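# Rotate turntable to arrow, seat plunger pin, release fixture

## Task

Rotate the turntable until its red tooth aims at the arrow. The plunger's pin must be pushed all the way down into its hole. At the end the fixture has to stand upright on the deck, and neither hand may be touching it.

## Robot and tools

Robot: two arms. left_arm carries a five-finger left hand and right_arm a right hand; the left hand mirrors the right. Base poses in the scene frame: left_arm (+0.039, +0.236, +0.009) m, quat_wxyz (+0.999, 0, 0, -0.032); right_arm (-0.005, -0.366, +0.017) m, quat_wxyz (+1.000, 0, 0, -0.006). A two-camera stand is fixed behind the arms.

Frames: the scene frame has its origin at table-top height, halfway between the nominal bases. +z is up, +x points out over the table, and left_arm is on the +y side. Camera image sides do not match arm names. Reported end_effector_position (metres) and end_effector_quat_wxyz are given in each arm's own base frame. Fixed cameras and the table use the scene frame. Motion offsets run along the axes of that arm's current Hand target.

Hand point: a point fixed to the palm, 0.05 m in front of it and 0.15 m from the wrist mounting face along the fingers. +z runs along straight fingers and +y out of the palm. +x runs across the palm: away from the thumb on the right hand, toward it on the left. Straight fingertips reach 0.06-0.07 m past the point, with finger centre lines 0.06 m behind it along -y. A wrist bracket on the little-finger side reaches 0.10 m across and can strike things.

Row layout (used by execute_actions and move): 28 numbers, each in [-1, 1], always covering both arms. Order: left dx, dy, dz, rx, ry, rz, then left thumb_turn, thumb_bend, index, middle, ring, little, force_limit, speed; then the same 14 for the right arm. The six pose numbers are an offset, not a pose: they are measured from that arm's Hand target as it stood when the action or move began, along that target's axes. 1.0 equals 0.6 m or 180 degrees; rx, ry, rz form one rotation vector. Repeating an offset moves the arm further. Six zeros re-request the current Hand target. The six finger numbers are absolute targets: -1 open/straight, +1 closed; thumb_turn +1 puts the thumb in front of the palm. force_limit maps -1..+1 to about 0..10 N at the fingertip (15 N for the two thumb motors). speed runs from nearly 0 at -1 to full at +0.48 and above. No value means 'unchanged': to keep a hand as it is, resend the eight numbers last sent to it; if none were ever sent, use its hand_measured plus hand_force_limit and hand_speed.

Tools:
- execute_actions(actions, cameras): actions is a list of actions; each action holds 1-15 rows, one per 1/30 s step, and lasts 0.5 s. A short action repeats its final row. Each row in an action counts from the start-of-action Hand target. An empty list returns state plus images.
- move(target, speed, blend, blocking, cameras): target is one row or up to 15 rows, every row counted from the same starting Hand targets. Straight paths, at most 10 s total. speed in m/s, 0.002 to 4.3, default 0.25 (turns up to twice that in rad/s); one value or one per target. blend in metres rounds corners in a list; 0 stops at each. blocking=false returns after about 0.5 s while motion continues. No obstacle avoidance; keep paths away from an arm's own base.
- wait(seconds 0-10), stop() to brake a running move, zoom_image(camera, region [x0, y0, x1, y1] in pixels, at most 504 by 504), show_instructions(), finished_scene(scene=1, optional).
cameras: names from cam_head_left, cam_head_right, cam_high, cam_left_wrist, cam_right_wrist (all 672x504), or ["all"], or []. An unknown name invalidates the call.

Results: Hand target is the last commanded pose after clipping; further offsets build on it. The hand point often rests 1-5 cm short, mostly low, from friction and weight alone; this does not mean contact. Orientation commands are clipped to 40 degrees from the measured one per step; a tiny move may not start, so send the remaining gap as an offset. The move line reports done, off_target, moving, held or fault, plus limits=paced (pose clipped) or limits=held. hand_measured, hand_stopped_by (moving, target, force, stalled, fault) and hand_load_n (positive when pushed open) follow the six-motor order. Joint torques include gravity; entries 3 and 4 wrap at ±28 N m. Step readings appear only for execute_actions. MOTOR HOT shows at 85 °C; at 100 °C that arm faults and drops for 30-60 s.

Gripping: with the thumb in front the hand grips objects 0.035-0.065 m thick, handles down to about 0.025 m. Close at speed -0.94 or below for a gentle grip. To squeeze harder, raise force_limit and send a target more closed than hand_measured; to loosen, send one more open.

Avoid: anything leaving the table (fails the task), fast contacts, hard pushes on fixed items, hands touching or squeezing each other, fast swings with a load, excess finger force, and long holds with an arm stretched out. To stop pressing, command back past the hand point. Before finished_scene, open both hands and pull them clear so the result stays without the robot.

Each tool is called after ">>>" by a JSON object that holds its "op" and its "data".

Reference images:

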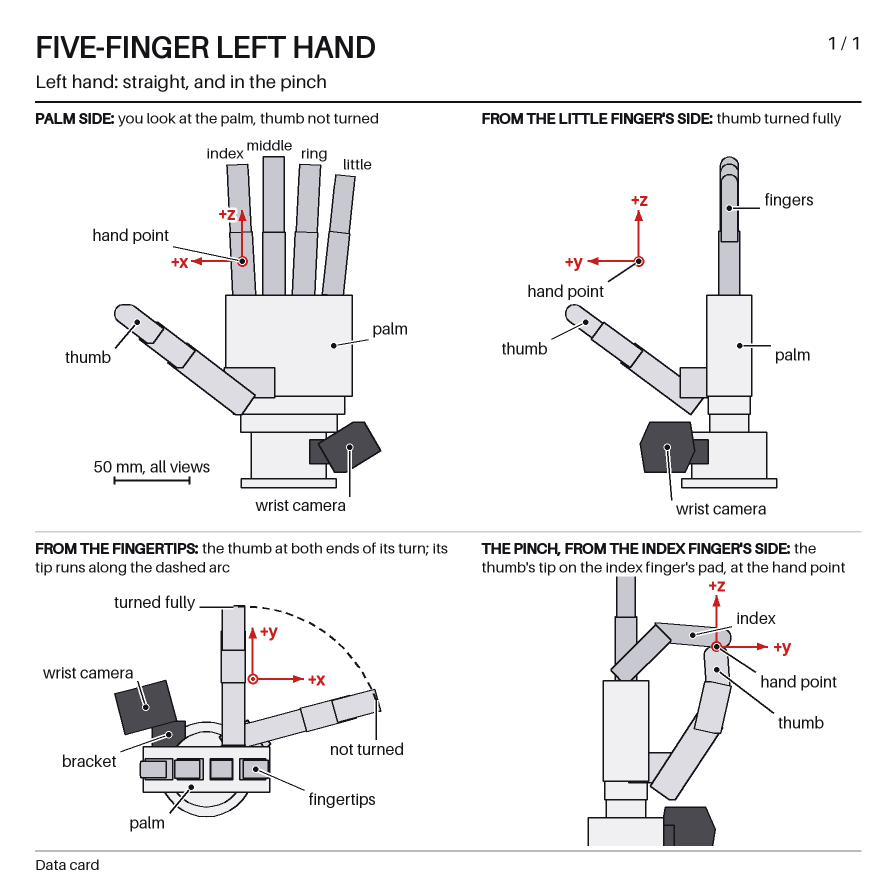

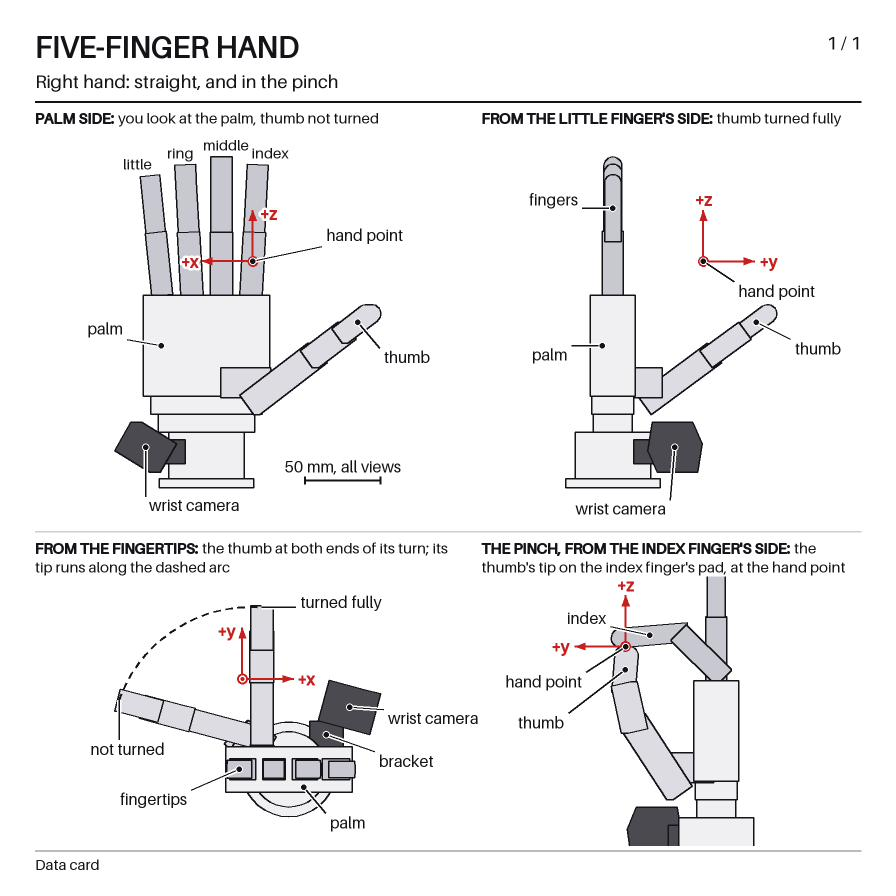

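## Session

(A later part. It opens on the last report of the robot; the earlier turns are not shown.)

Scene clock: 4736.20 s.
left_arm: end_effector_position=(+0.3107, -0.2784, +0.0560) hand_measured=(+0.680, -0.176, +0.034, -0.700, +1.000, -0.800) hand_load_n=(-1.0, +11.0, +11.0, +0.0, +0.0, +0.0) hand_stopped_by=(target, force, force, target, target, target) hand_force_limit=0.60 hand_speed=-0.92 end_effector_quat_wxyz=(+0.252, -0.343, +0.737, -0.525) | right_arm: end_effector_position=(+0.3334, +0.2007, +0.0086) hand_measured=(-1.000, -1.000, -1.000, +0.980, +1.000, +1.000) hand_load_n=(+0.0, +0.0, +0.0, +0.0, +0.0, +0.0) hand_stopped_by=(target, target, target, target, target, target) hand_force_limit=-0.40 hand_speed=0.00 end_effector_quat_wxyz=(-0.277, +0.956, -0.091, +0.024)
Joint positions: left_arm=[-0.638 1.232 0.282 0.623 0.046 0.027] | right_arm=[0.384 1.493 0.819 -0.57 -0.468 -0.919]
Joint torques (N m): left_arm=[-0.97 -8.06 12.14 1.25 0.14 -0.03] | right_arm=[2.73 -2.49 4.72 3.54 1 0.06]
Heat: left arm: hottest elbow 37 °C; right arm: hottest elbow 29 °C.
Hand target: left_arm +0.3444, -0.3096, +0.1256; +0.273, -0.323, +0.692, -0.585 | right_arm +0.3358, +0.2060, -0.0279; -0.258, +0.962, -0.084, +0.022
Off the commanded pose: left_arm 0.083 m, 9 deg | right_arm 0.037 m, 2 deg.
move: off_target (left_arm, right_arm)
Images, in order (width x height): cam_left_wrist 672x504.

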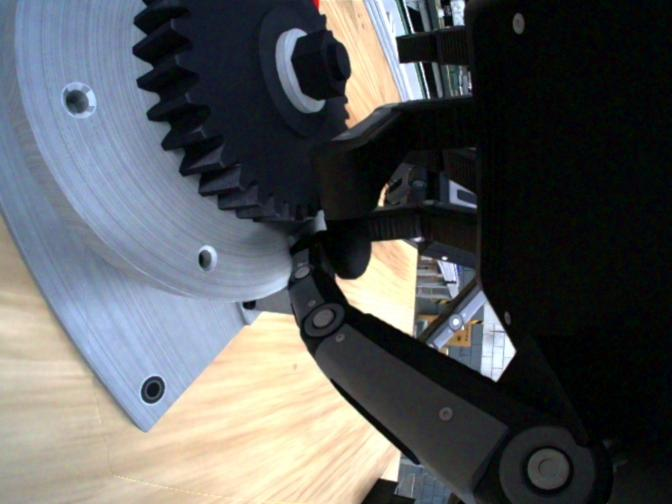

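>>> {"op": "move", "data": {"target": [0,-0.036,0.0125,0,0,0,0.68,0.55,0.55,-0.7,1,-0.8,0.6,-0.92,0,0,0,0,0,0,-1,-1,-1,0.98,1,1,-0.4,0], "speed": 0.04, "cameras": ["cam_left_wrist"]}}

>>> {"op": "zoom_image", "data": {"camera": "cam_left_wrist", "region": [220, 150, 420, 300]}}

Scene clock: 4749.43 s.
left_arm: end_effector_position=(+0.3108, -0.2786, +0.0586) hand_measured=(+0.680, -0.178, +0.034, -0.700, +1.000, -0.800) hand_load_n=(-1.5, +13.0, +9.0, +0.0, +0.0, +0.0) hand_stopped_by=(target, force, force, target, target, target) hand_force_limit=0.60 hand_speed=-0.92 end_effector_quat_wxyz=(+0.245, -0.348, +0.746, -0.512) | right_arm: end_effector_position=(+0.3334, +0.2007, +0.0086) hand_measured=(-1.000, -1.000, -1.000, +0.980, +1.000, +1.000) hand_load_n=(+0.0, +0.0, +0.0, +0.0, +0.0, +0.0) hand_stopped_by=(target, target, target, target, target, target) hand_force_limit=-0.40 hand_speed=0.00 end_effector_quat_wxyz=(-0.277, +0.956, -0.091, +0.024)
Joint positions: left_arm=[-0.638 1.202 0.308 0.529 0.046 0.027] | right_arm=[0.384 1.493 0.819 -0.57 -0.468 -0.919]
Joint torques (N m): left_arm=[-1.03 -8.88 13.96 1.44 0.1 -0.03] | right_arm=[2.78 -2.61 4.71 3.55 1 0.07]
Heat: left arm: hottest elbow 39 °C; right arm: hottest elbow 29 °C.
Hand target: left_arm +0.3528, -0.3167, +0.1457; +0.273, -0.323, +0.692, -0.585 | right_arm +0.3358, +0.2060, -0.0279; -0.258, +0.962, -0.084, +0.022
Off the commanded pose: left_arm 0.104 m, 11 deg | right_arm 0.037 m, 2 deg.
move: off_target (left_arm, right_arm)
Images, in order (width x height): cam_left_wrist 672x504.

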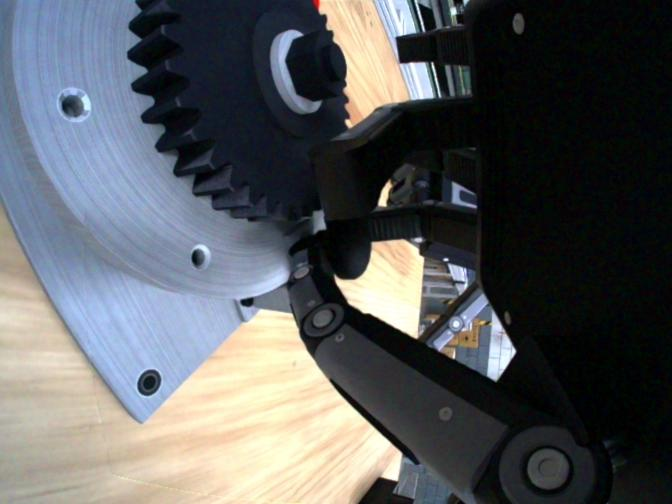

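Scaled by 2.520 from the camera's 672x504 image, which has a finer 960x720 frame.

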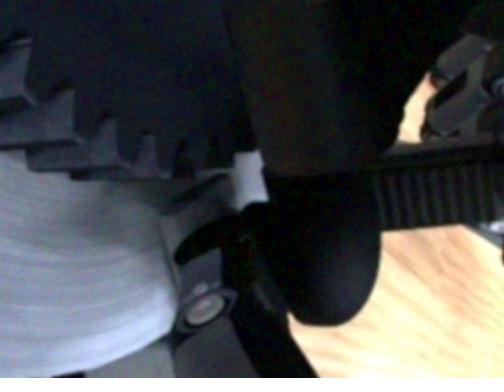

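>>> {"op": "move", "data": {"target": [0,-0.035,0.007,0,0,0,0.68,0.55,0.55,-0.7,1,-0.8,0.6,-0.92,0,0,0,0,0,0,-1,-1,-1,0.98,1,1,-0.4,0], "speed": 0.04, "cameras": ["cam_left_wrist"]}}

>>> {"op": "zoom_image", "data": {"camera": "cam_left_wrist", "region": [220, 150, 420, 300]}}

Scene clock: 4759.70 s.
left_arm: end_effector_position=(+0.3111, -0.2792, +0.0614) hand_measured=(+0.680, -0.178, +0.034, -0.700, +1.000, -0.800) hand_load_n=(-1.5, +13.0, +8.0, +0.0, +0.0, +0.0) hand_stopped_by=(target, force, force, target, target, target) hand_force_limit=0.60 hand_speed=-0.92 end_effector_quat_wxyz=(+0.238, -0.353, +0.755, -0.499) | right_arm: end_effector_position=(+0.3334, +0.2007, +0.0086) hand_measured=(-1.000, -1.000, -1.000, +0.980, +1.000, +1.000) hand_load_n=(-0.5, +0.0, +0.0, +0.0, +0.5, +0.0) hand_stopped_by=(target, target, target, target, target, target) hand_force_limit=-0.40 hand_speed=0.00 end_effector_quat_wxyz=(-0.277, +0.956, -0.091, +0.024)
Joint positions: left_arm=[-0.64 1.179 0.336 0.443 0.045 0.027] | right_arm=[0.384 1.493 0.819 -0.57 -0.468 -0.919]
Joint torques (N m): left_arm=[-0.91 -10.11 15.34 1.63 0.11 -0.04] | right_arm=[2.78 -2.61 4.71 3.56 1 0.06]
Heat: left arm: hottest elbow 40 °C; right arm: hottest elbow 29 °C.
Hand target: left_arm +0.3587, -0.3216, +0.1657; +0.273, -0.323, +0.692, -0.585 | right_arm +0.3358, +0.2060, -0.0279; -0.258, +0.962, -0.084, +0.022
Off the commanded pose: left_arm 0.122 m, 13 deg | right_arm 0.037 m, 2 deg.
move: off_target (left_arm, right_arm)
Images, in order (width x height): cam_left_wrist 672x504.

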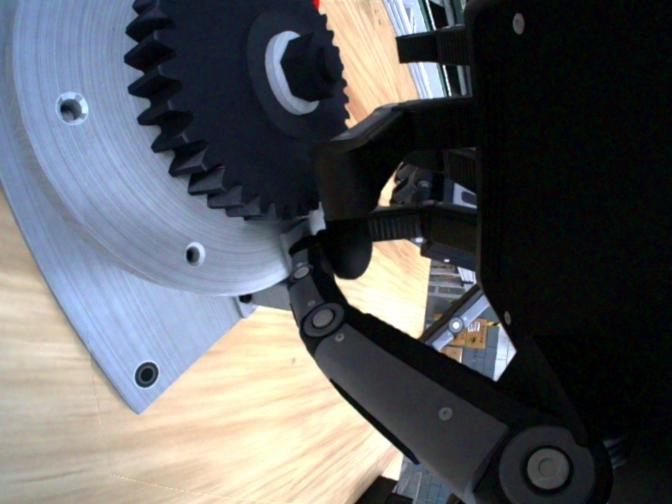

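Scaled by 2.520 from the camera's 672x504 image, which has a finer 960x720 frame.

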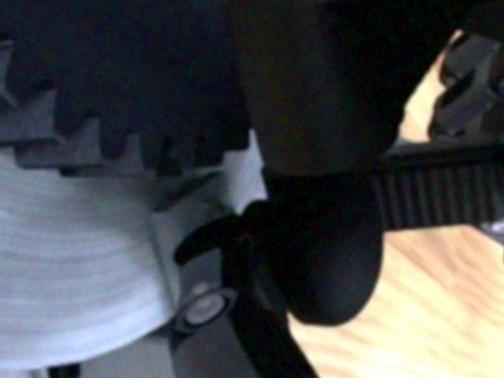

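>>> {"op": "move", "data": {"target": [0,-0.035,0.005,0,0,0,0.68,0.55,0.55,-0.7,1,-0.8,0.6,-0.92,0,0,0,0,0,0,-1,-1,-1,0.98,1,1,-0.4,0], "speed": 0.04, "cameras": ["cam_left_wrist","cam_head_left"]}}

>>> {"op": "zoom_image", "data": {"camera": "cam_left_wrist", "region": [220, 150, 420, 300]}}

>>> {"op": "zoom_image", "data": {"camera": "cam_head_left", "region": [240, 230, 340, 330]}}

Scene clock: 4786.57 s.
left_arm: end_effector_position=(+0.3109, -0.2791, +0.0636) hand_measured=(+0.680, -0.178, +0.034, -0.700, +1.000, -0.800) hand_load_n=(-1.5, +16.0, +10.5, +0.0, +0.0, +0.0) hand_stopped_by=(target, force, force, target, target, target) hand_force_limit=0.60 hand_speed=-0.92 end_effector_quat_wxyz=(+0.232, -0.357, +0.763, -0.486) | right_arm: end_effector_position=(+0.3334, +0.2007, +0.0086) hand_measured=(-1.000, -1.000, -1.000, +0.980, +1.000, +1.000) hand_load_n=(+0.0, +0.0, +0.5, +0.0, +0.0, +0.0) hand_stopped_by=(target, target, target, target, target, target) hand_force_limit=-0.40 hand_speed=0.00 end_effector_quat_wxyz=(-0.277, +0.956, -0.091, +0.024)
Joint positions: left_arm=[-0.641 1.16 0.362 0.364 0.042 0.027] | right_arm=[0.384 1.493 0.819 -0.57 -0.468 -0.919]
Joint torques (N m): left_arm=[-0.97 -11.4 16.65 1.77 0.16 -0.04] | right_arm=[2.73 -2.55 4.72 3.55 1 0.07]
Heat: left arm: hottest elbow 46 °C; right arm: hottest elbow 29 °C.
Hand target: left_arm +0.3636, -0.3258, +0.1859; +0.273, -0.323, +0.692, -0.585 | right_arm +0.3358, +0.2060, -0.0279; -0.258, +0.962, -0.084, +0.022
Off the commanded pose: left_arm 0.141 m, 15 deg | right_arm 0.037 m, 2 deg.
move: off_target (left_arm, right_arm)
Images, in order (width x height): cam_head_left 672x504, cam_left_wrist 672x504.

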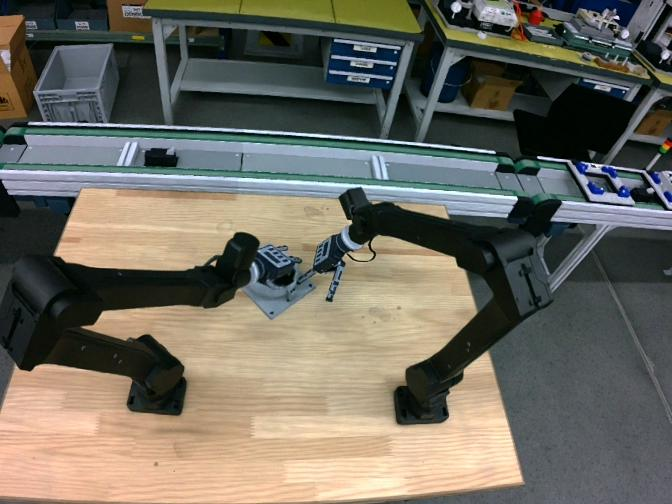

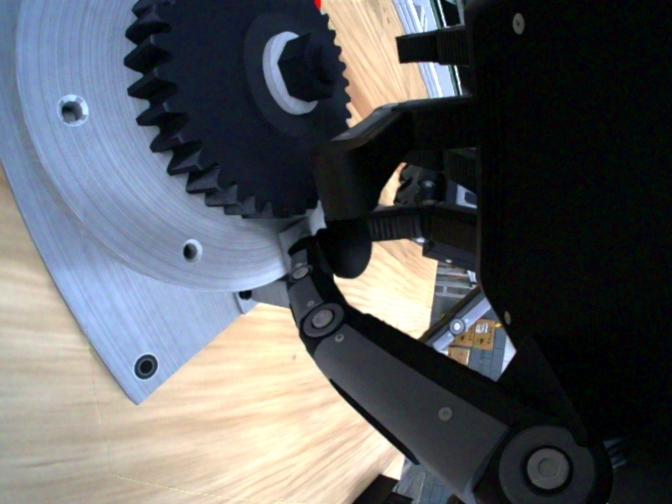

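Scaled by 2.520 from the camera's 672x504 image, which has a finer 960x720 frame.

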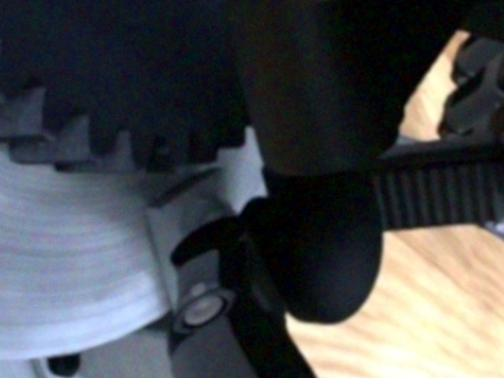

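Scaled by 5.040 from the camera's 672x504 image, which has a finer 960x720 frame.

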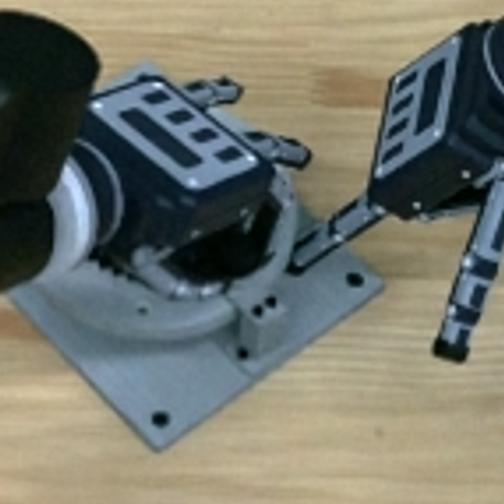

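>>> {"op": "zoom_image", "data": {"camera": "cam_left_wrist", "region": [270, 195, 340, 265]}}

>>> {"op": "zoom_image", "data": {"camera": "cam_head_left", "region": [265, 265, 325, 325]}}

Scaled by 7.200 from the camera's 672x504 image, which has a finer 960x720 frame.

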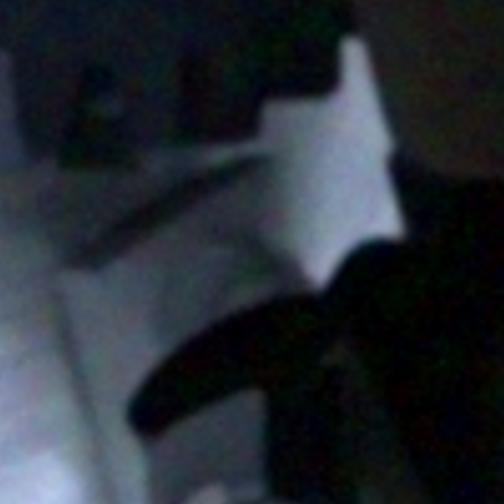

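Scaled by 8.400 from the camera's 672x504 image, which has a finer 960x720 frame.

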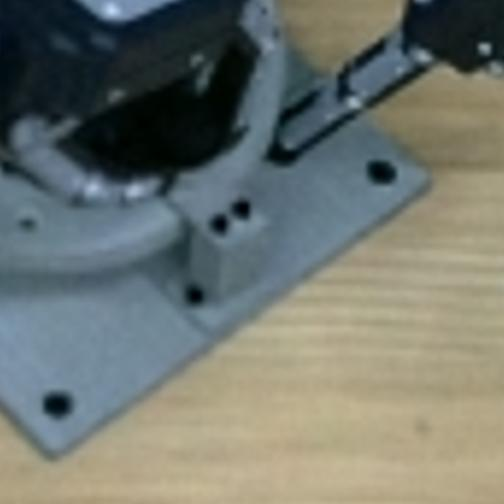

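>>> {"op": "move", "data": {"target": [0,-0.025,0.003,0.04,0,0,0.68,0.55,0.55,-0.7,1,-0.8,0.6,-0.92,0,0,0,0,0,0,-1,-1,-1,0.98,1,1,-0.4,0], "speed": 0.04, "cameras": ["cam_left_wrist","cam_head_left"]}}

>>> {"op": "zoom_image", "data": {"camera": "cam_left_wrist", "region": [270, 195, 340, 265]}}

Scene clock: 4811.33 s.
left_arm: end_effector_position=(+0.3125, -0.2803, +0.0666) hand_measured=(+0.680, -0.178, +0.034, -0.700, +1.000, -0.800) hand_load_n=(-1.5, +18.0, +11.0, +0.0, +0.0, +0.0) hand_stopped_by=(target, force, force, target, target, target) hand_force_limit=0.60 hand_speed=-0.92 end_effector_quat_wxyz=(+0.240, -0.349, +0.759, -0.495) | right_arm: end_effector_position=(+0.3334, +0.2007, +0.0086) hand_measured=(-1.000, -1.000, -1.000, +0.980, +1.000, +1.000) hand_load_n=(-0.5, +0.0, +0.0, +0.0, +0.0, +0.0) hand_stopped_by=(target, target, target, target, target, target) hand_force_limit=-0.40 hand_speed=0.00 end_effector_quat_wxyz=(-0.277, +0.956, -0.091, +0.024)
Joint positions: left_arm=[-0.643 1.162 0.353 0.402 0.042 0.038] | right_arm=[0.384 1.493 0.819 -0.57 -0.468 -0.919]
Joint torques (N m): left_arm=[-0.67 -10.81 13.52 6.74 0.42 -0.16] | right_arm=[2.73 -2.61 4.72 3.55 1 0.07]
Heat: left arm: hottest elbow 57 °C; right arm: hottest elbow 29 °C.
Hand target: left_arm +0.3669, -0.3285, +0.2004; +0.293, -0.305, +0.654, -0.627 | right_arm +0.3358, +0.2060, -0.0279; -0.258, +0.962, -0.084, +0.022
Off the commanded pose: left_arm 0.152 m, 21 deg | right_arm 0.037 m, 2 deg.
move: off_target (left_arm, right_arm)
Images, in order (width x height): cam_head_left 672x504, cam_left_wrist 672x504.

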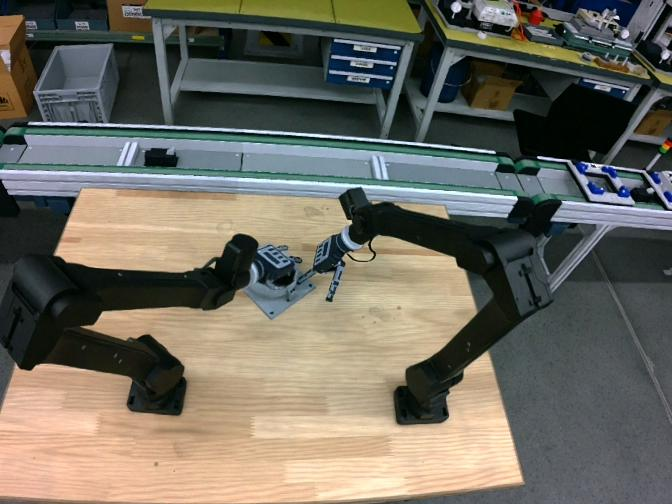

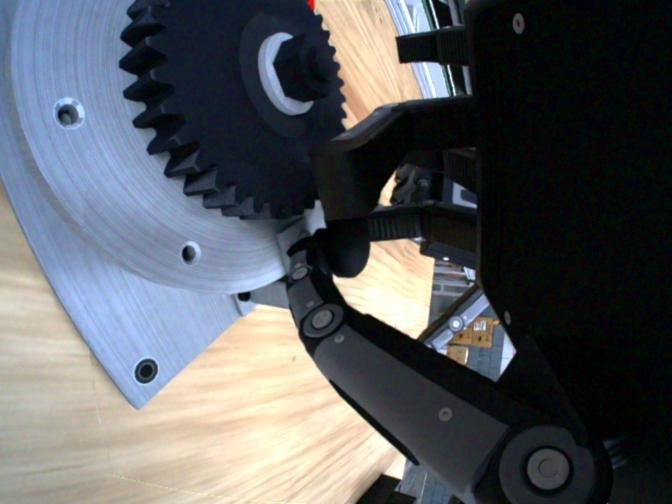

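Scaled by 7.200 from the camera's 672x504 image, which has a finer 960x720 frame.

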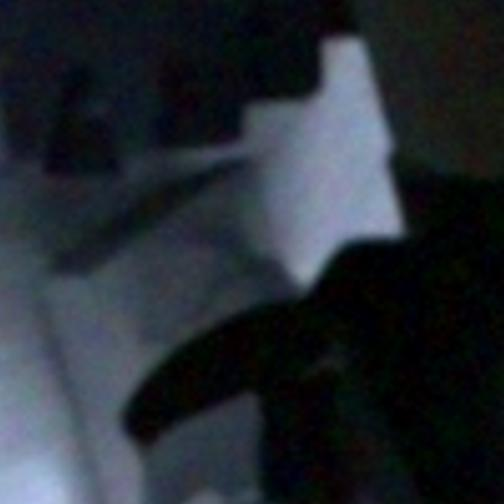

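>>> {"op": "move", "data": {"target": [0,0.2131,-0.0935,-0.04,0,0,0.68,0.55,0.55,-0.7,1,-0.8,0.6,-0.92,0,-0.03,-0.05,0,0,0,-1,-1,-1,0.98,1,1,-0.4,0], "speed": 0.08, "cameras": ["cam_left_wrist","cam_high"]}}

>>> {"op": "zoom_image", "data": {"camera": "cam_high", "region": [270, 140, 390, 270]}}

>>> {"op": "zoom_image", "data": {"camera": "cam_left_wrist", "region": [220, 150, 420, 300]}}

Scene clock: 4846.37 s.
left_arm: end_effector_position=(+0.3098, -0.2775, +0.0574) hand_measured=(+0.680, -0.176, +0.034, -0.700, +1.000, -0.800) hand_load_n=(-0.5, +7.0, +15.0, +0.0, +0.0, +0.0) hand_stopped_by=(target, force, force, target, target, target) hand_force_limit=0.60 hand_speed=-0.92 end_effector_quat_wxyz=(+0.269, -0.324, +0.713, -0.561) | right_arm: end_effector_position=(+0.3319, +0.2014, +0.0100) hand_measured=(-1.000, -1.000, -1.000, +0.980, +1.000, +1.000) hand_load_n=(+0.0, +0.0, +0.0, +0.0, +0.0, +0.0) hand_stopped_by=(target, target, target, target, target, target) hand_force_limit=-0.40 hand_speed=0.00 end_effector_quat_wxyz=(-0.273, +0.957, -0.091, +0.022)
Joint positions: left_arm=[-0.63 1.303 0.227 0.847 0.065 0.036] | right_arm=[0.39 1.492 0.824 -0.582 -0.46 -0.915]
Joint torques (N m): left_arm=[-0.09 -2.67 6.27 2.62 0.08 -0.09] | right_arm=[2.49 -6.53 7.83 0.01 0.74 0.06]
Heat: left arm: hottest elbow 52 °C; right arm: hottest elbow 29 °C.
Hand target: left_arm +0.3198, -0.2891, +0.0750; +0.273, -0.323, +0.692, -0.585 | right_arm +0.3359, +0.2066, +0.0070; -0.258, +0.962, -0.084, +0.022
Off the commanded pose: left_arm 0.023 m, 4 deg | right_arm 0.007 m, 2 deg.
move: off_target (left_arm)
Images, in order (width x height): cam_high 672x504, cam_left_wrist 672x504.

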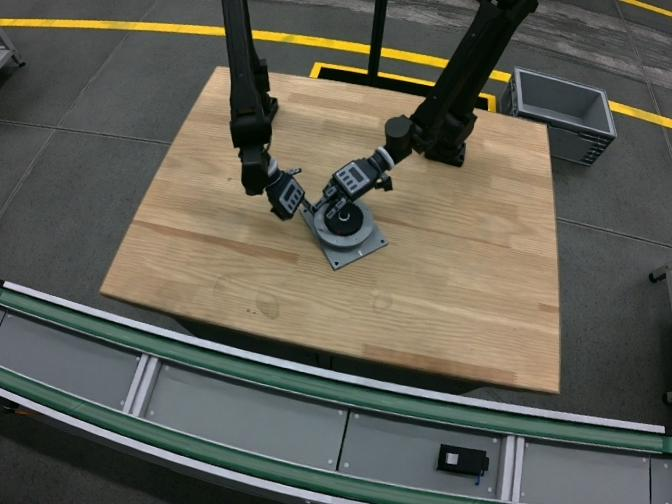

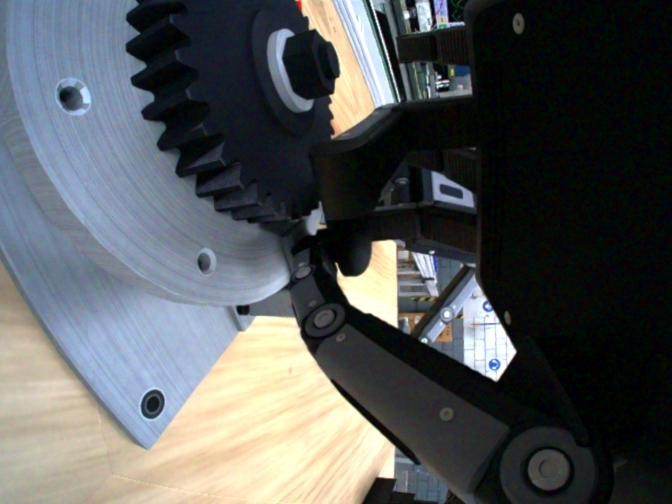

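Scaled by 3.877 from the camera's 672x504 image, which has a finer 960x720 frame.

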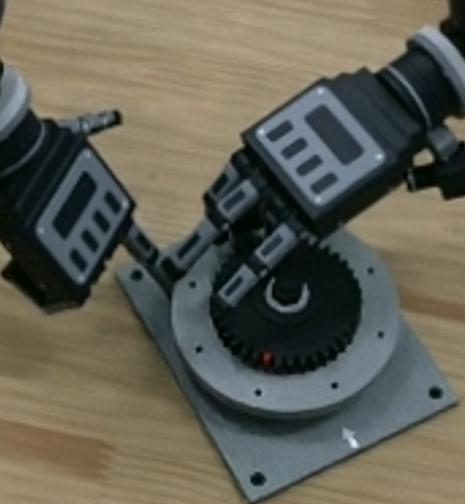

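Scaled by 2.520 from the camera's 672x504 image, which has a finer 960x720 frame.

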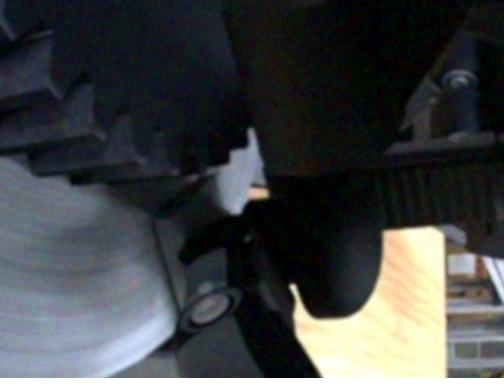

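>>> {"op": "move", "data": {"target": [[0,0,0,0,0,0,0.68,0.55,0.55,-0.35,1,-0.3,0.6,-0.92,0.0313,0.0215,-0.1433,0.0833,0,0,-1,-1,-1,0.98,1,1,-0.4,0],[0,0,0,0,0,0,0.68,0.55,0.55,-0.35,1,-0.3,0.6,-0.92,0.0903,-0.0252,-0.0682,0.0833,0,0,-1,-1,-1,0.98,1,1,-0.4,0],[0,0,0,0,0,0,0.68,0.55,0.55,-0.35,1,-0.3,0.6,-0.92,0.0873,-0.0228,-0.031,0.0833,0,0,-1,-1,-1,0.98,1,1,-0.4,0]], "speed": 0.1, "cameras": ["cam_left_wrist","cam_high","cam_head_left"]}}

>>> {"op": "zoom_image", "data": {"camera": "cam_high", "region": [270, 140, 390, 270]}}

>>> {"op": "zoom_image", "data": {"camera": "cam_head_left", "region": [240, 230, 340, 330]}}

Scene clock: 4886.93 s.
left_arm: end_effector_position=(+0.3098, -0.2775, +0.0574) hand_measured=(+0.680, -0.176, +0.034, -0.350, +1.000, -0.300) hand_load_n=(-0.5, +6.5, +15.0, +0.0, +0.5, +0.0) hand_stopped_by=(target, force, force, target, target, target) hand_force_limit=0.60 hand_speed=-0.92 end_effector_quat_wxyz=(+0.269, -0.324, +0.713, -0.561) | right_arm: end_effector_position=(+0.3693, +0.1873, +0.0165) hand_measured=(-1.000, -1.000, -1.000, +0.980, +1.000, +1.000) hand_load_n=(-0.5, +0.0, +0.0, +0.0, +0.0, +0.0) hand_stopped_by=(target, target, target, target, target, target) hand_force_limit=-0.40 hand_speed=0.00 end_effector_quat_wxyz=(-0.371, +0.924, -0.091, +0.013)
Joint positions: left_arm=[-0.63 1.303 0.227 0.847 0.065 0.036] | right_arm=[0.231 1.554 0.865 -0.555 -0.701 -1.024]
Joint torques (N m): left_arm=[-0.09 -2.67 6.27 2.62 0.08 -0.09] | right_arm=[1.49 -9.29 8.58 1.54 -0.24 0.12]
Heat: left arm: hottest elbow 46 °C; right arm: hottest elbow 30 °C.
Hand target: left_arm +0.3198, -0.2891, +0.0750; +0.273, -0.323, +0.692, -0.585 | right_arm +0.3880, +0.2000, +0.0299; -0.381, +0.920, -0.081, +0.033
Off the commanded pose: left_arm 0.023 m, 4 deg | right_arm 0.026 m, 3 deg.
move: off_target (left_arm, right_arm)
Images, in order (width x height): cam_head_left 672x504, cam_high 672x504, cam_left_wrist 672x504.

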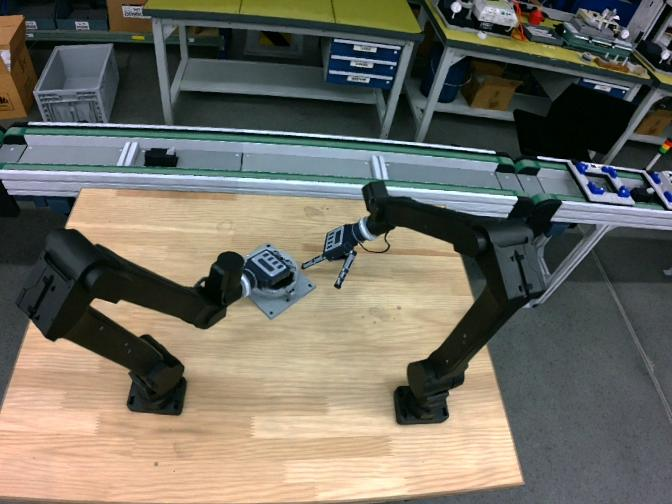

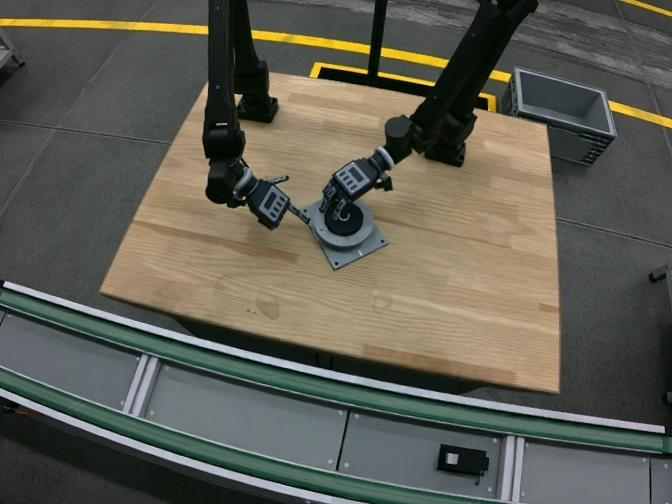

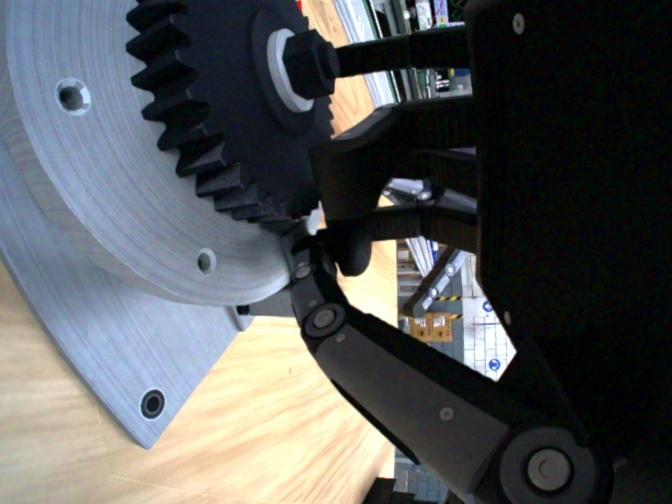

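Scaled by 3.877 from the camera's 672x504 image, which has a finer 960x720 frame.

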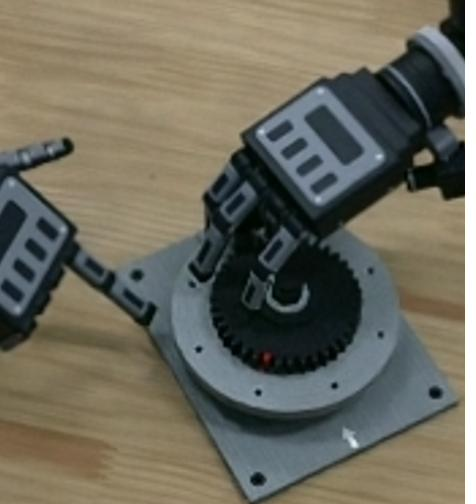

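Scaled by 5.040 from the camera's 672x504 image, which has a finer 960x720 frame.

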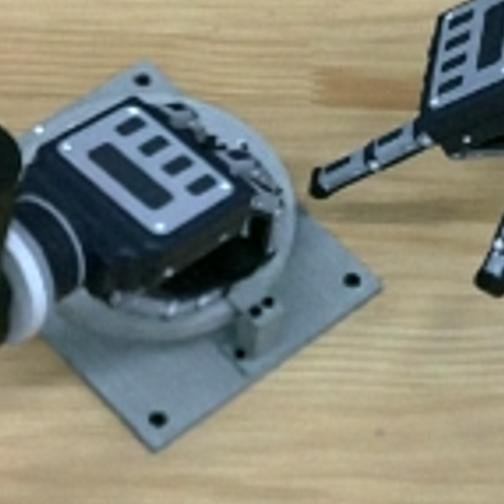

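>>> {"op": "move", "data": {"target": [[0,0,0,0,0,0,0.68,0.55,0.55,-0.35,1,-0.3,0.6,-0.92,0.0182,-0.0437,-0.027,0,0,0,-1,-1,-1,0.98,1,1,-0.4,0],[0,0,0,0,0,0,0.68,0.55,0.55,-0.35,1,-0.3,0.6,-0.92,-0.0007,-0.1097,0.0577,0,0,0,-1,-1,-1,0.98,1,1,-0.4,0]], "speed": 0.06, "cameras": ["cam_left_wrist","cam_high","cam_head_left"]}}

>>> {"op": "zoom_image", "data": {"camera": "cam_high", "region": [270, 140, 390, 270]}}

>>> {"op": "zoom_image", "data": {"camera": "cam_head_left", "region": [240, 230, 340, 330]}}

Scene clock: 4904.13 s.
left_arm: end_effector_position=(+0.3097, -0.2775, +0.0568) hand_measured=(+0.680, -0.176, +0.034, -0.350, +1.000, -0.300) hand_load_n=(-0.5, +6.5, +15.0, +0.0, +0.0, +0.0) hand_stopped_by=(target, force, force, target, target, target) hand_force_limit=0.60 hand_speed=-0.92 end_effector_quat_wxyz=(+0.269, -0.324, +0.713, -0.560) | right_arm: end_effector_position=(+0.3728, +0.2295, +0.0308) hand_measured=(-1.000, -1.000, -1.000, +0.980, +1.000, +1.000) hand_load_n=(+0.0, +0.0, -4.5, +0.0, +0.0, +0.0) hand_stopped_by=(target, target, target, target, target, target) hand_force_limit=-0.40 hand_speed=0.00 end_effector_quat_wxyz=(-0.355, +0.929, -0.105, +0.008)
Joint positions: left_arm=[-0.63 1.304 0.227 0.847 0.065 0.036] | right_arm=[0.338 1.561 0.923 -0.549 -0.632 -0.879]
Joint torques (N m): left_arm=[-0.15 -2.67 6.27 2.65 0.07 -0.09] | right_arm=[4.54 -8.59 11.69 2.77 -0.59 0.3]
Heat: left arm: hottest elbow 44 °C; right arm: hottest elbow 32 °C.
Hand target: left_arm +0.3198, -0.2891, +0.0750; +0.273, -0.323, +0.692, -0.585 | right_arm +0.3999, +0.2700, +0.0520; -0.381, +0.920, -0.081, +0.033
Off the commanded pose: left_arm 0.024 m, 4 deg | right_arm 0.053 m, 5 deg.
move: off_target (left_arm, right_arm)
Images, in order (width x height): cam_head_left 672x504, cam_high 672x504, cam_left_wrist 672x504.

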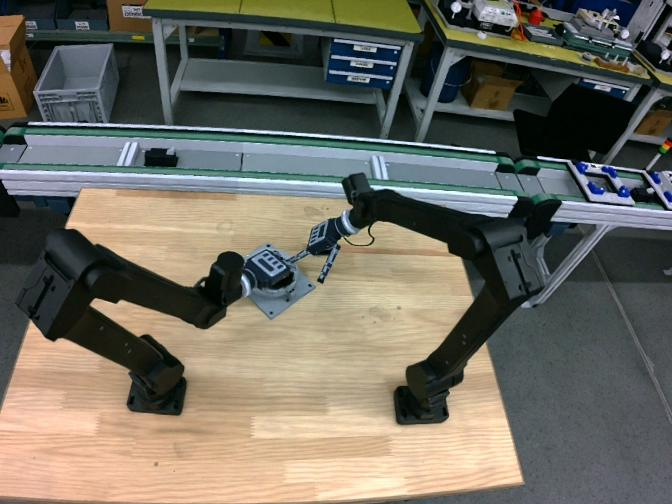

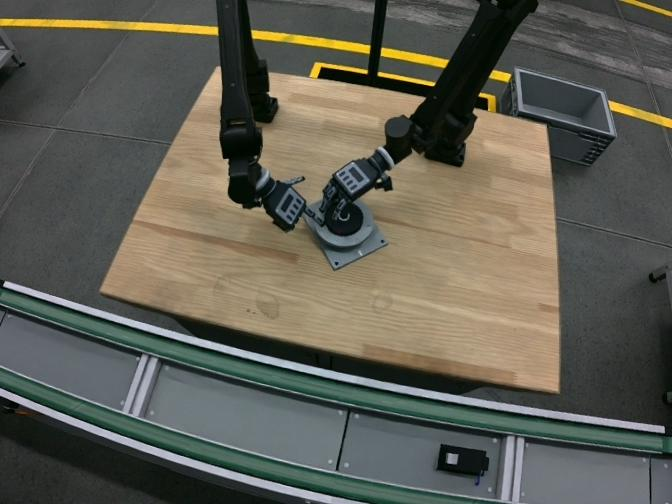

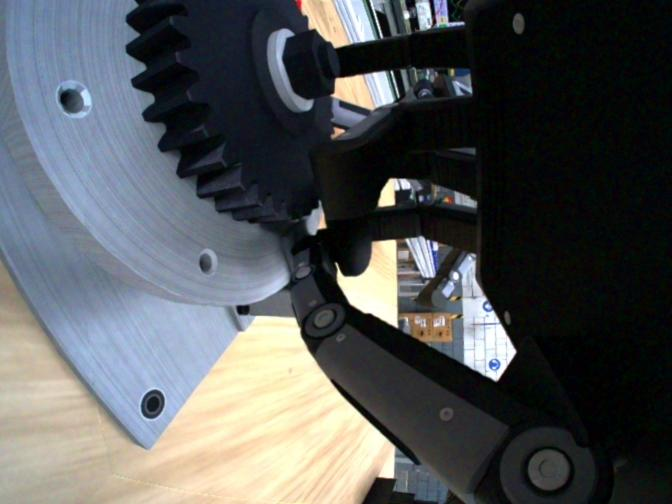

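Scaled by 3.877 from the camera's 672x504 image, which has a finer 960x720 frame.

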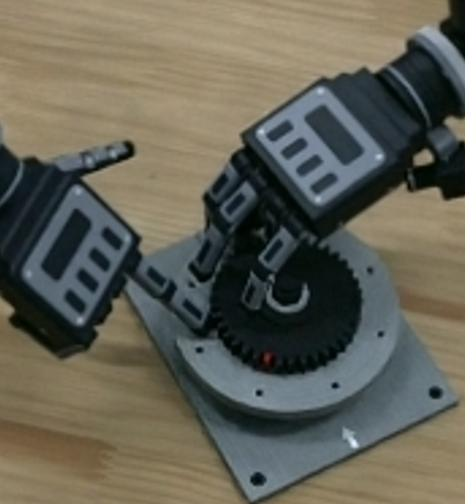

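Scaled by 5.040 from the camera's 672x504 image, which has a finer 960x720 frame.

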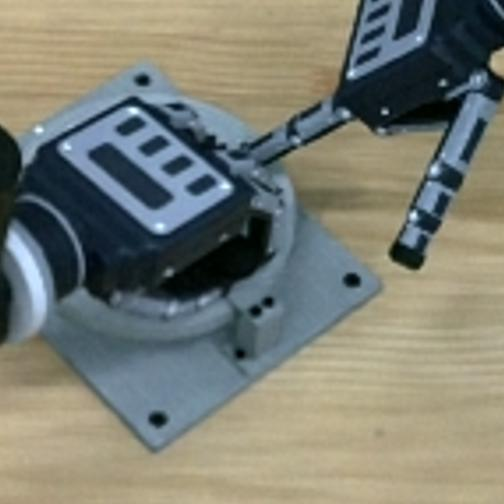

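>>> {"op": "move", "data": {"target": [[0,-0.05,0.035,0,0,0,0.68,0.55,0.55,-0.35,1,-0.3,0.6,-0.92,0.0372,0.0367,0.0103,0,0,0,-1,-1,-1,0.98,1,1,-0.4,0],[0,-0.1282,0.051,0,0,0,0.68,0.55,0.55,-0.35,1,-0.3,0.6,-0.92,0.0372,0.0367,0.0103,0,0,0,-1,-1,-1,0.98,1,1,-0.4,0]], "speed": 0.05, "cameras": ["cam_left_wrist","cam_high"]}}

>>> {"op": "zoom_image", "data": {"camera": "cam_high", "region": [270, 140, 390, 270]}}

>>> {"op": "zoom_image", "data": {"camera": "cam_left_wrist", "region": [220, 150, 420, 300]}}

Scene clock: 4922.33 s.
left_arm: end_effector_position=(+0.3105, -0.2782, +0.0595) hand_measured=(+0.680, -0.178, +0.034, -0.350, +1.000, -0.300) hand_load_n=(-1.5, +12.5, +7.5, +0.0, +0.0, -0.5) hand_stopped_by=(target, force, force, target, target, target) hand_force_limit=0.60 hand_speed=-0.92 end_effector_quat_wxyz=(+0.247, -0.345, +0.746, -0.513) | right_arm: end_effector_position=(+0.3750, +0.2289, +0.0267) hand_measured=(-1.000, -1.000, -1.000, +0.980, +1.000, +1.000) hand_load_n=(+0.0, +0.0, -4.5, +0.0, +0.0, +0.0) hand_stopped_by=(target, target, target, target, target, target) hand_force_limit=-0.40 hand_speed=0.00 end_effector_quat_wxyz=(-0.370, +0.923, -0.105, -0.005)
Joint positions: left_arm=[-0.638 1.197 0.307 0.529 0.048 0.033] | right_arm=[0.318 1.587 0.931 -0.549 -0.68 -0.895]
Joint torques (N m): left_arm=[-0.73 -8.53 14.09 1.46 0.03 -0.08] | right_arm=[2.67 -5.89 12.68 3.23 0.07 0.01]
Heat: left arm: hottest elbow 43 °C; right arm: hottest elbow 35 °C.
Hand target: left_arm +0.3528, -0.3167, +0.1457; +0.273, -0.323, +0.692, -0.585 | right_arm +0.4199, +0.2551, +0.0320; -0.381, +0.920, -0.081, +0.033
Off the commanded pose: left_arm 0.103 m, 11 deg | right_arm 0.052 m, 5 deg.
move: off_target (left_arm, right_arm)
Images, in order (width x height): cam_high 672x504, cam_left_wrist 672x504.

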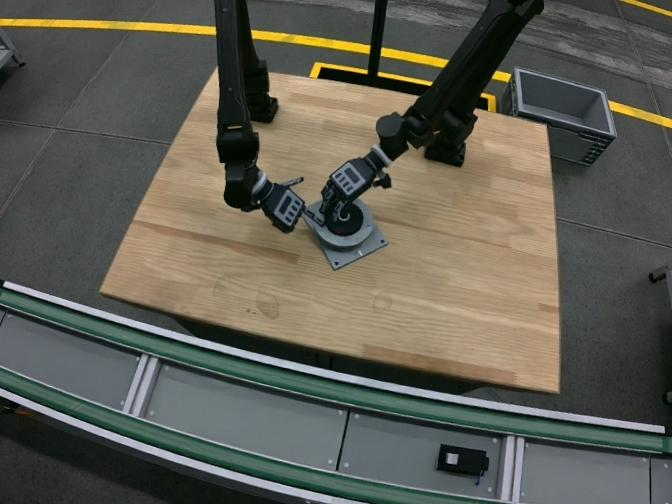

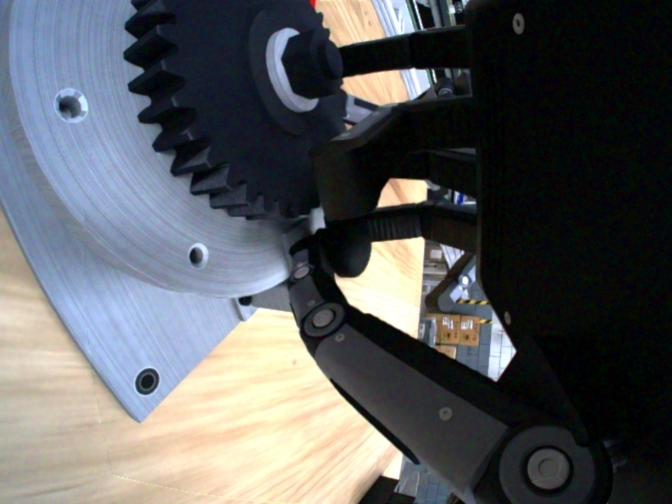

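Scaled by 3.877 from the camera's 672x504 image, which has a finer 960x720 frame.

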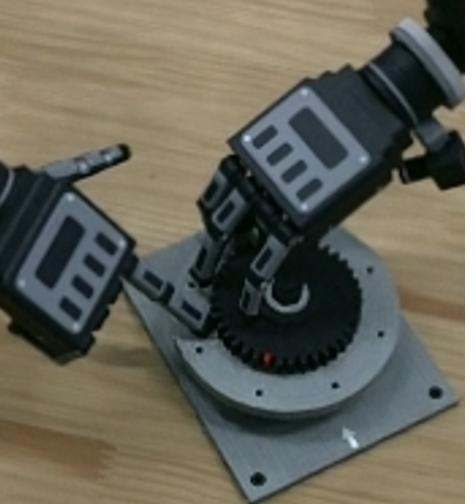

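Scaled by 2.520 from the camera's 672x504 image, which has a finer 960x720 frame.

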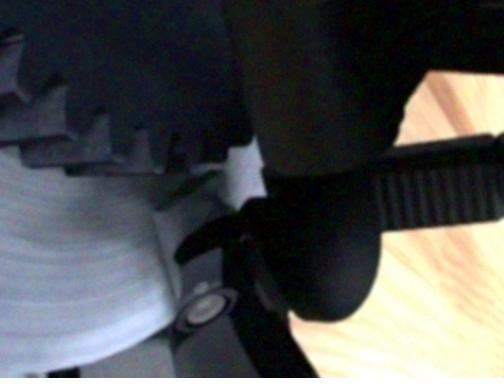

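>>> {"op": "move", "data": {"target": [0,-0.07,0.0122,0.03,0,0,0.68,0.55,0.55,-0.35,1,-0.3,0.6,-0.92,0,0,0,0,0,0,-1,-1,-1,0.98,1,1,-0.4,0], "speed": 0.05, "cameras": ["cam_left_wrist","cam_high"]}}

>>> {"op": "zoom_image", "data": {"camera": "cam_high", "region": [270, 140, 390, 270]}}

>>> {"op": "zoom_image", "data": {"camera": "cam_left_wrist", "region": [220, 150, 420, 300]}}

Scene clock: 4936.87 s.
left_arm: end_effector_position=(+0.3103, -0.2785, +0.0624) hand_measured=(+0.680, -0.178, +0.034, -0.350, +1.000, -0.300) hand_load_n=(-1.0, +11.5, +9.5, +0.0, +0.0, +0.0) hand_stopped_by=(target, force, force, target, target, target) hand_force_limit=0.60 hand_speed=-0.92 end_effector_quat_wxyz=(+0.247, -0.345, +0.746, -0.514) | right_arm: end_effector_position=(+0.3976, +0.2477, +0.0249) hand_measured=(-1.000, -1.000, -1.000, +0.980, +1.000, +1.000) hand_load_n=(-0.5, +0.0, +0.5, +0.0, +0.0, +0.0) hand_stopped_by=(target, target, target, target, target, target) hand_force_limit=-0.40 hand_speed=0.00 end_effector_quat_wxyz=(-0.378, +0.921, -0.091, +0.011)
Joint positions: left_arm=[-0.64 1.186 0.308 0.52 0.046 0.033] | right_arm=[0.343 1.633 0.979 -0.5 -0.674 -0.882]
Joint torques (N m): left_arm=[-0.73 -11.16 15.69 2.71 0.14 -0.12] | right_arm=[2.02 -9.41 9.46 1.44 0.12 0.02]
Heat: left arm: hottest elbow 47 °C; right arm: hottest elbow 35 °C.
Hand target: left_arm +0.3637, -0.3258, +0.1859; +0.288, -0.310, +0.664, -0.617 | right_arm +0.4199, +0.2551, +0.0320; -0.381, +0.920, -0.081, +0.033
Off the commanded pose: left_arm 0.143 m, 16 deg | right_arm 0.025 m, 3 deg.
move: off_target (left_arm, right_arm)
Images, in order (width x height): cam_high 672x504, cam_left_wrist 672x504.

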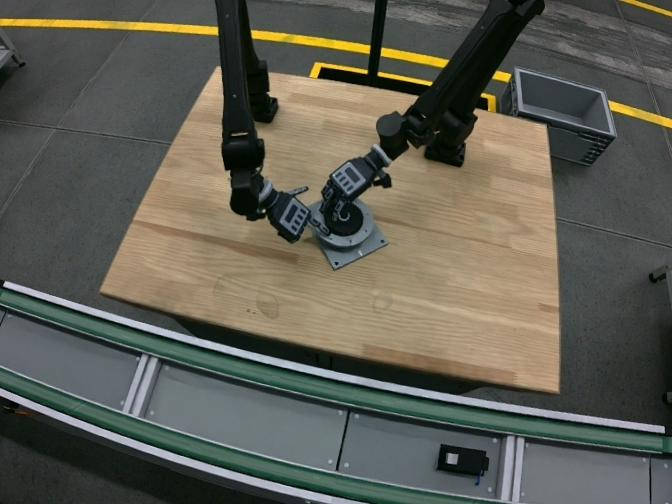

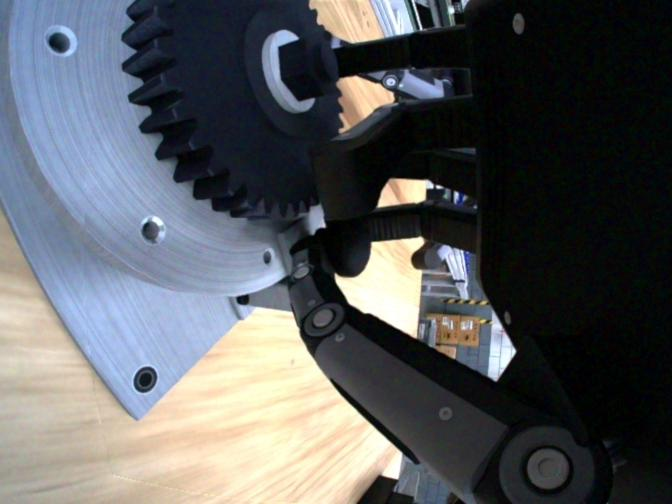

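Scaled by 3.877 from the camera's 672x504 image, which has a finer 960x720 frame.

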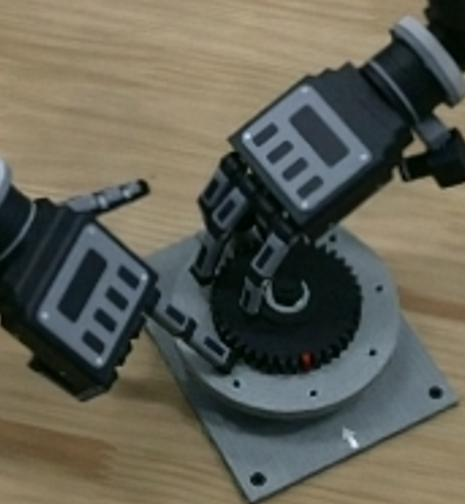

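Scaled by 2.520 from the camera's 672x504 image, which has a finer 960x720 frame.

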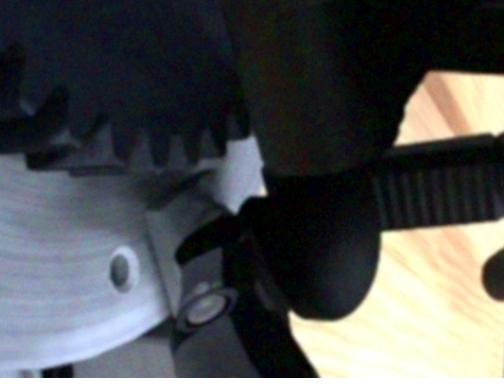

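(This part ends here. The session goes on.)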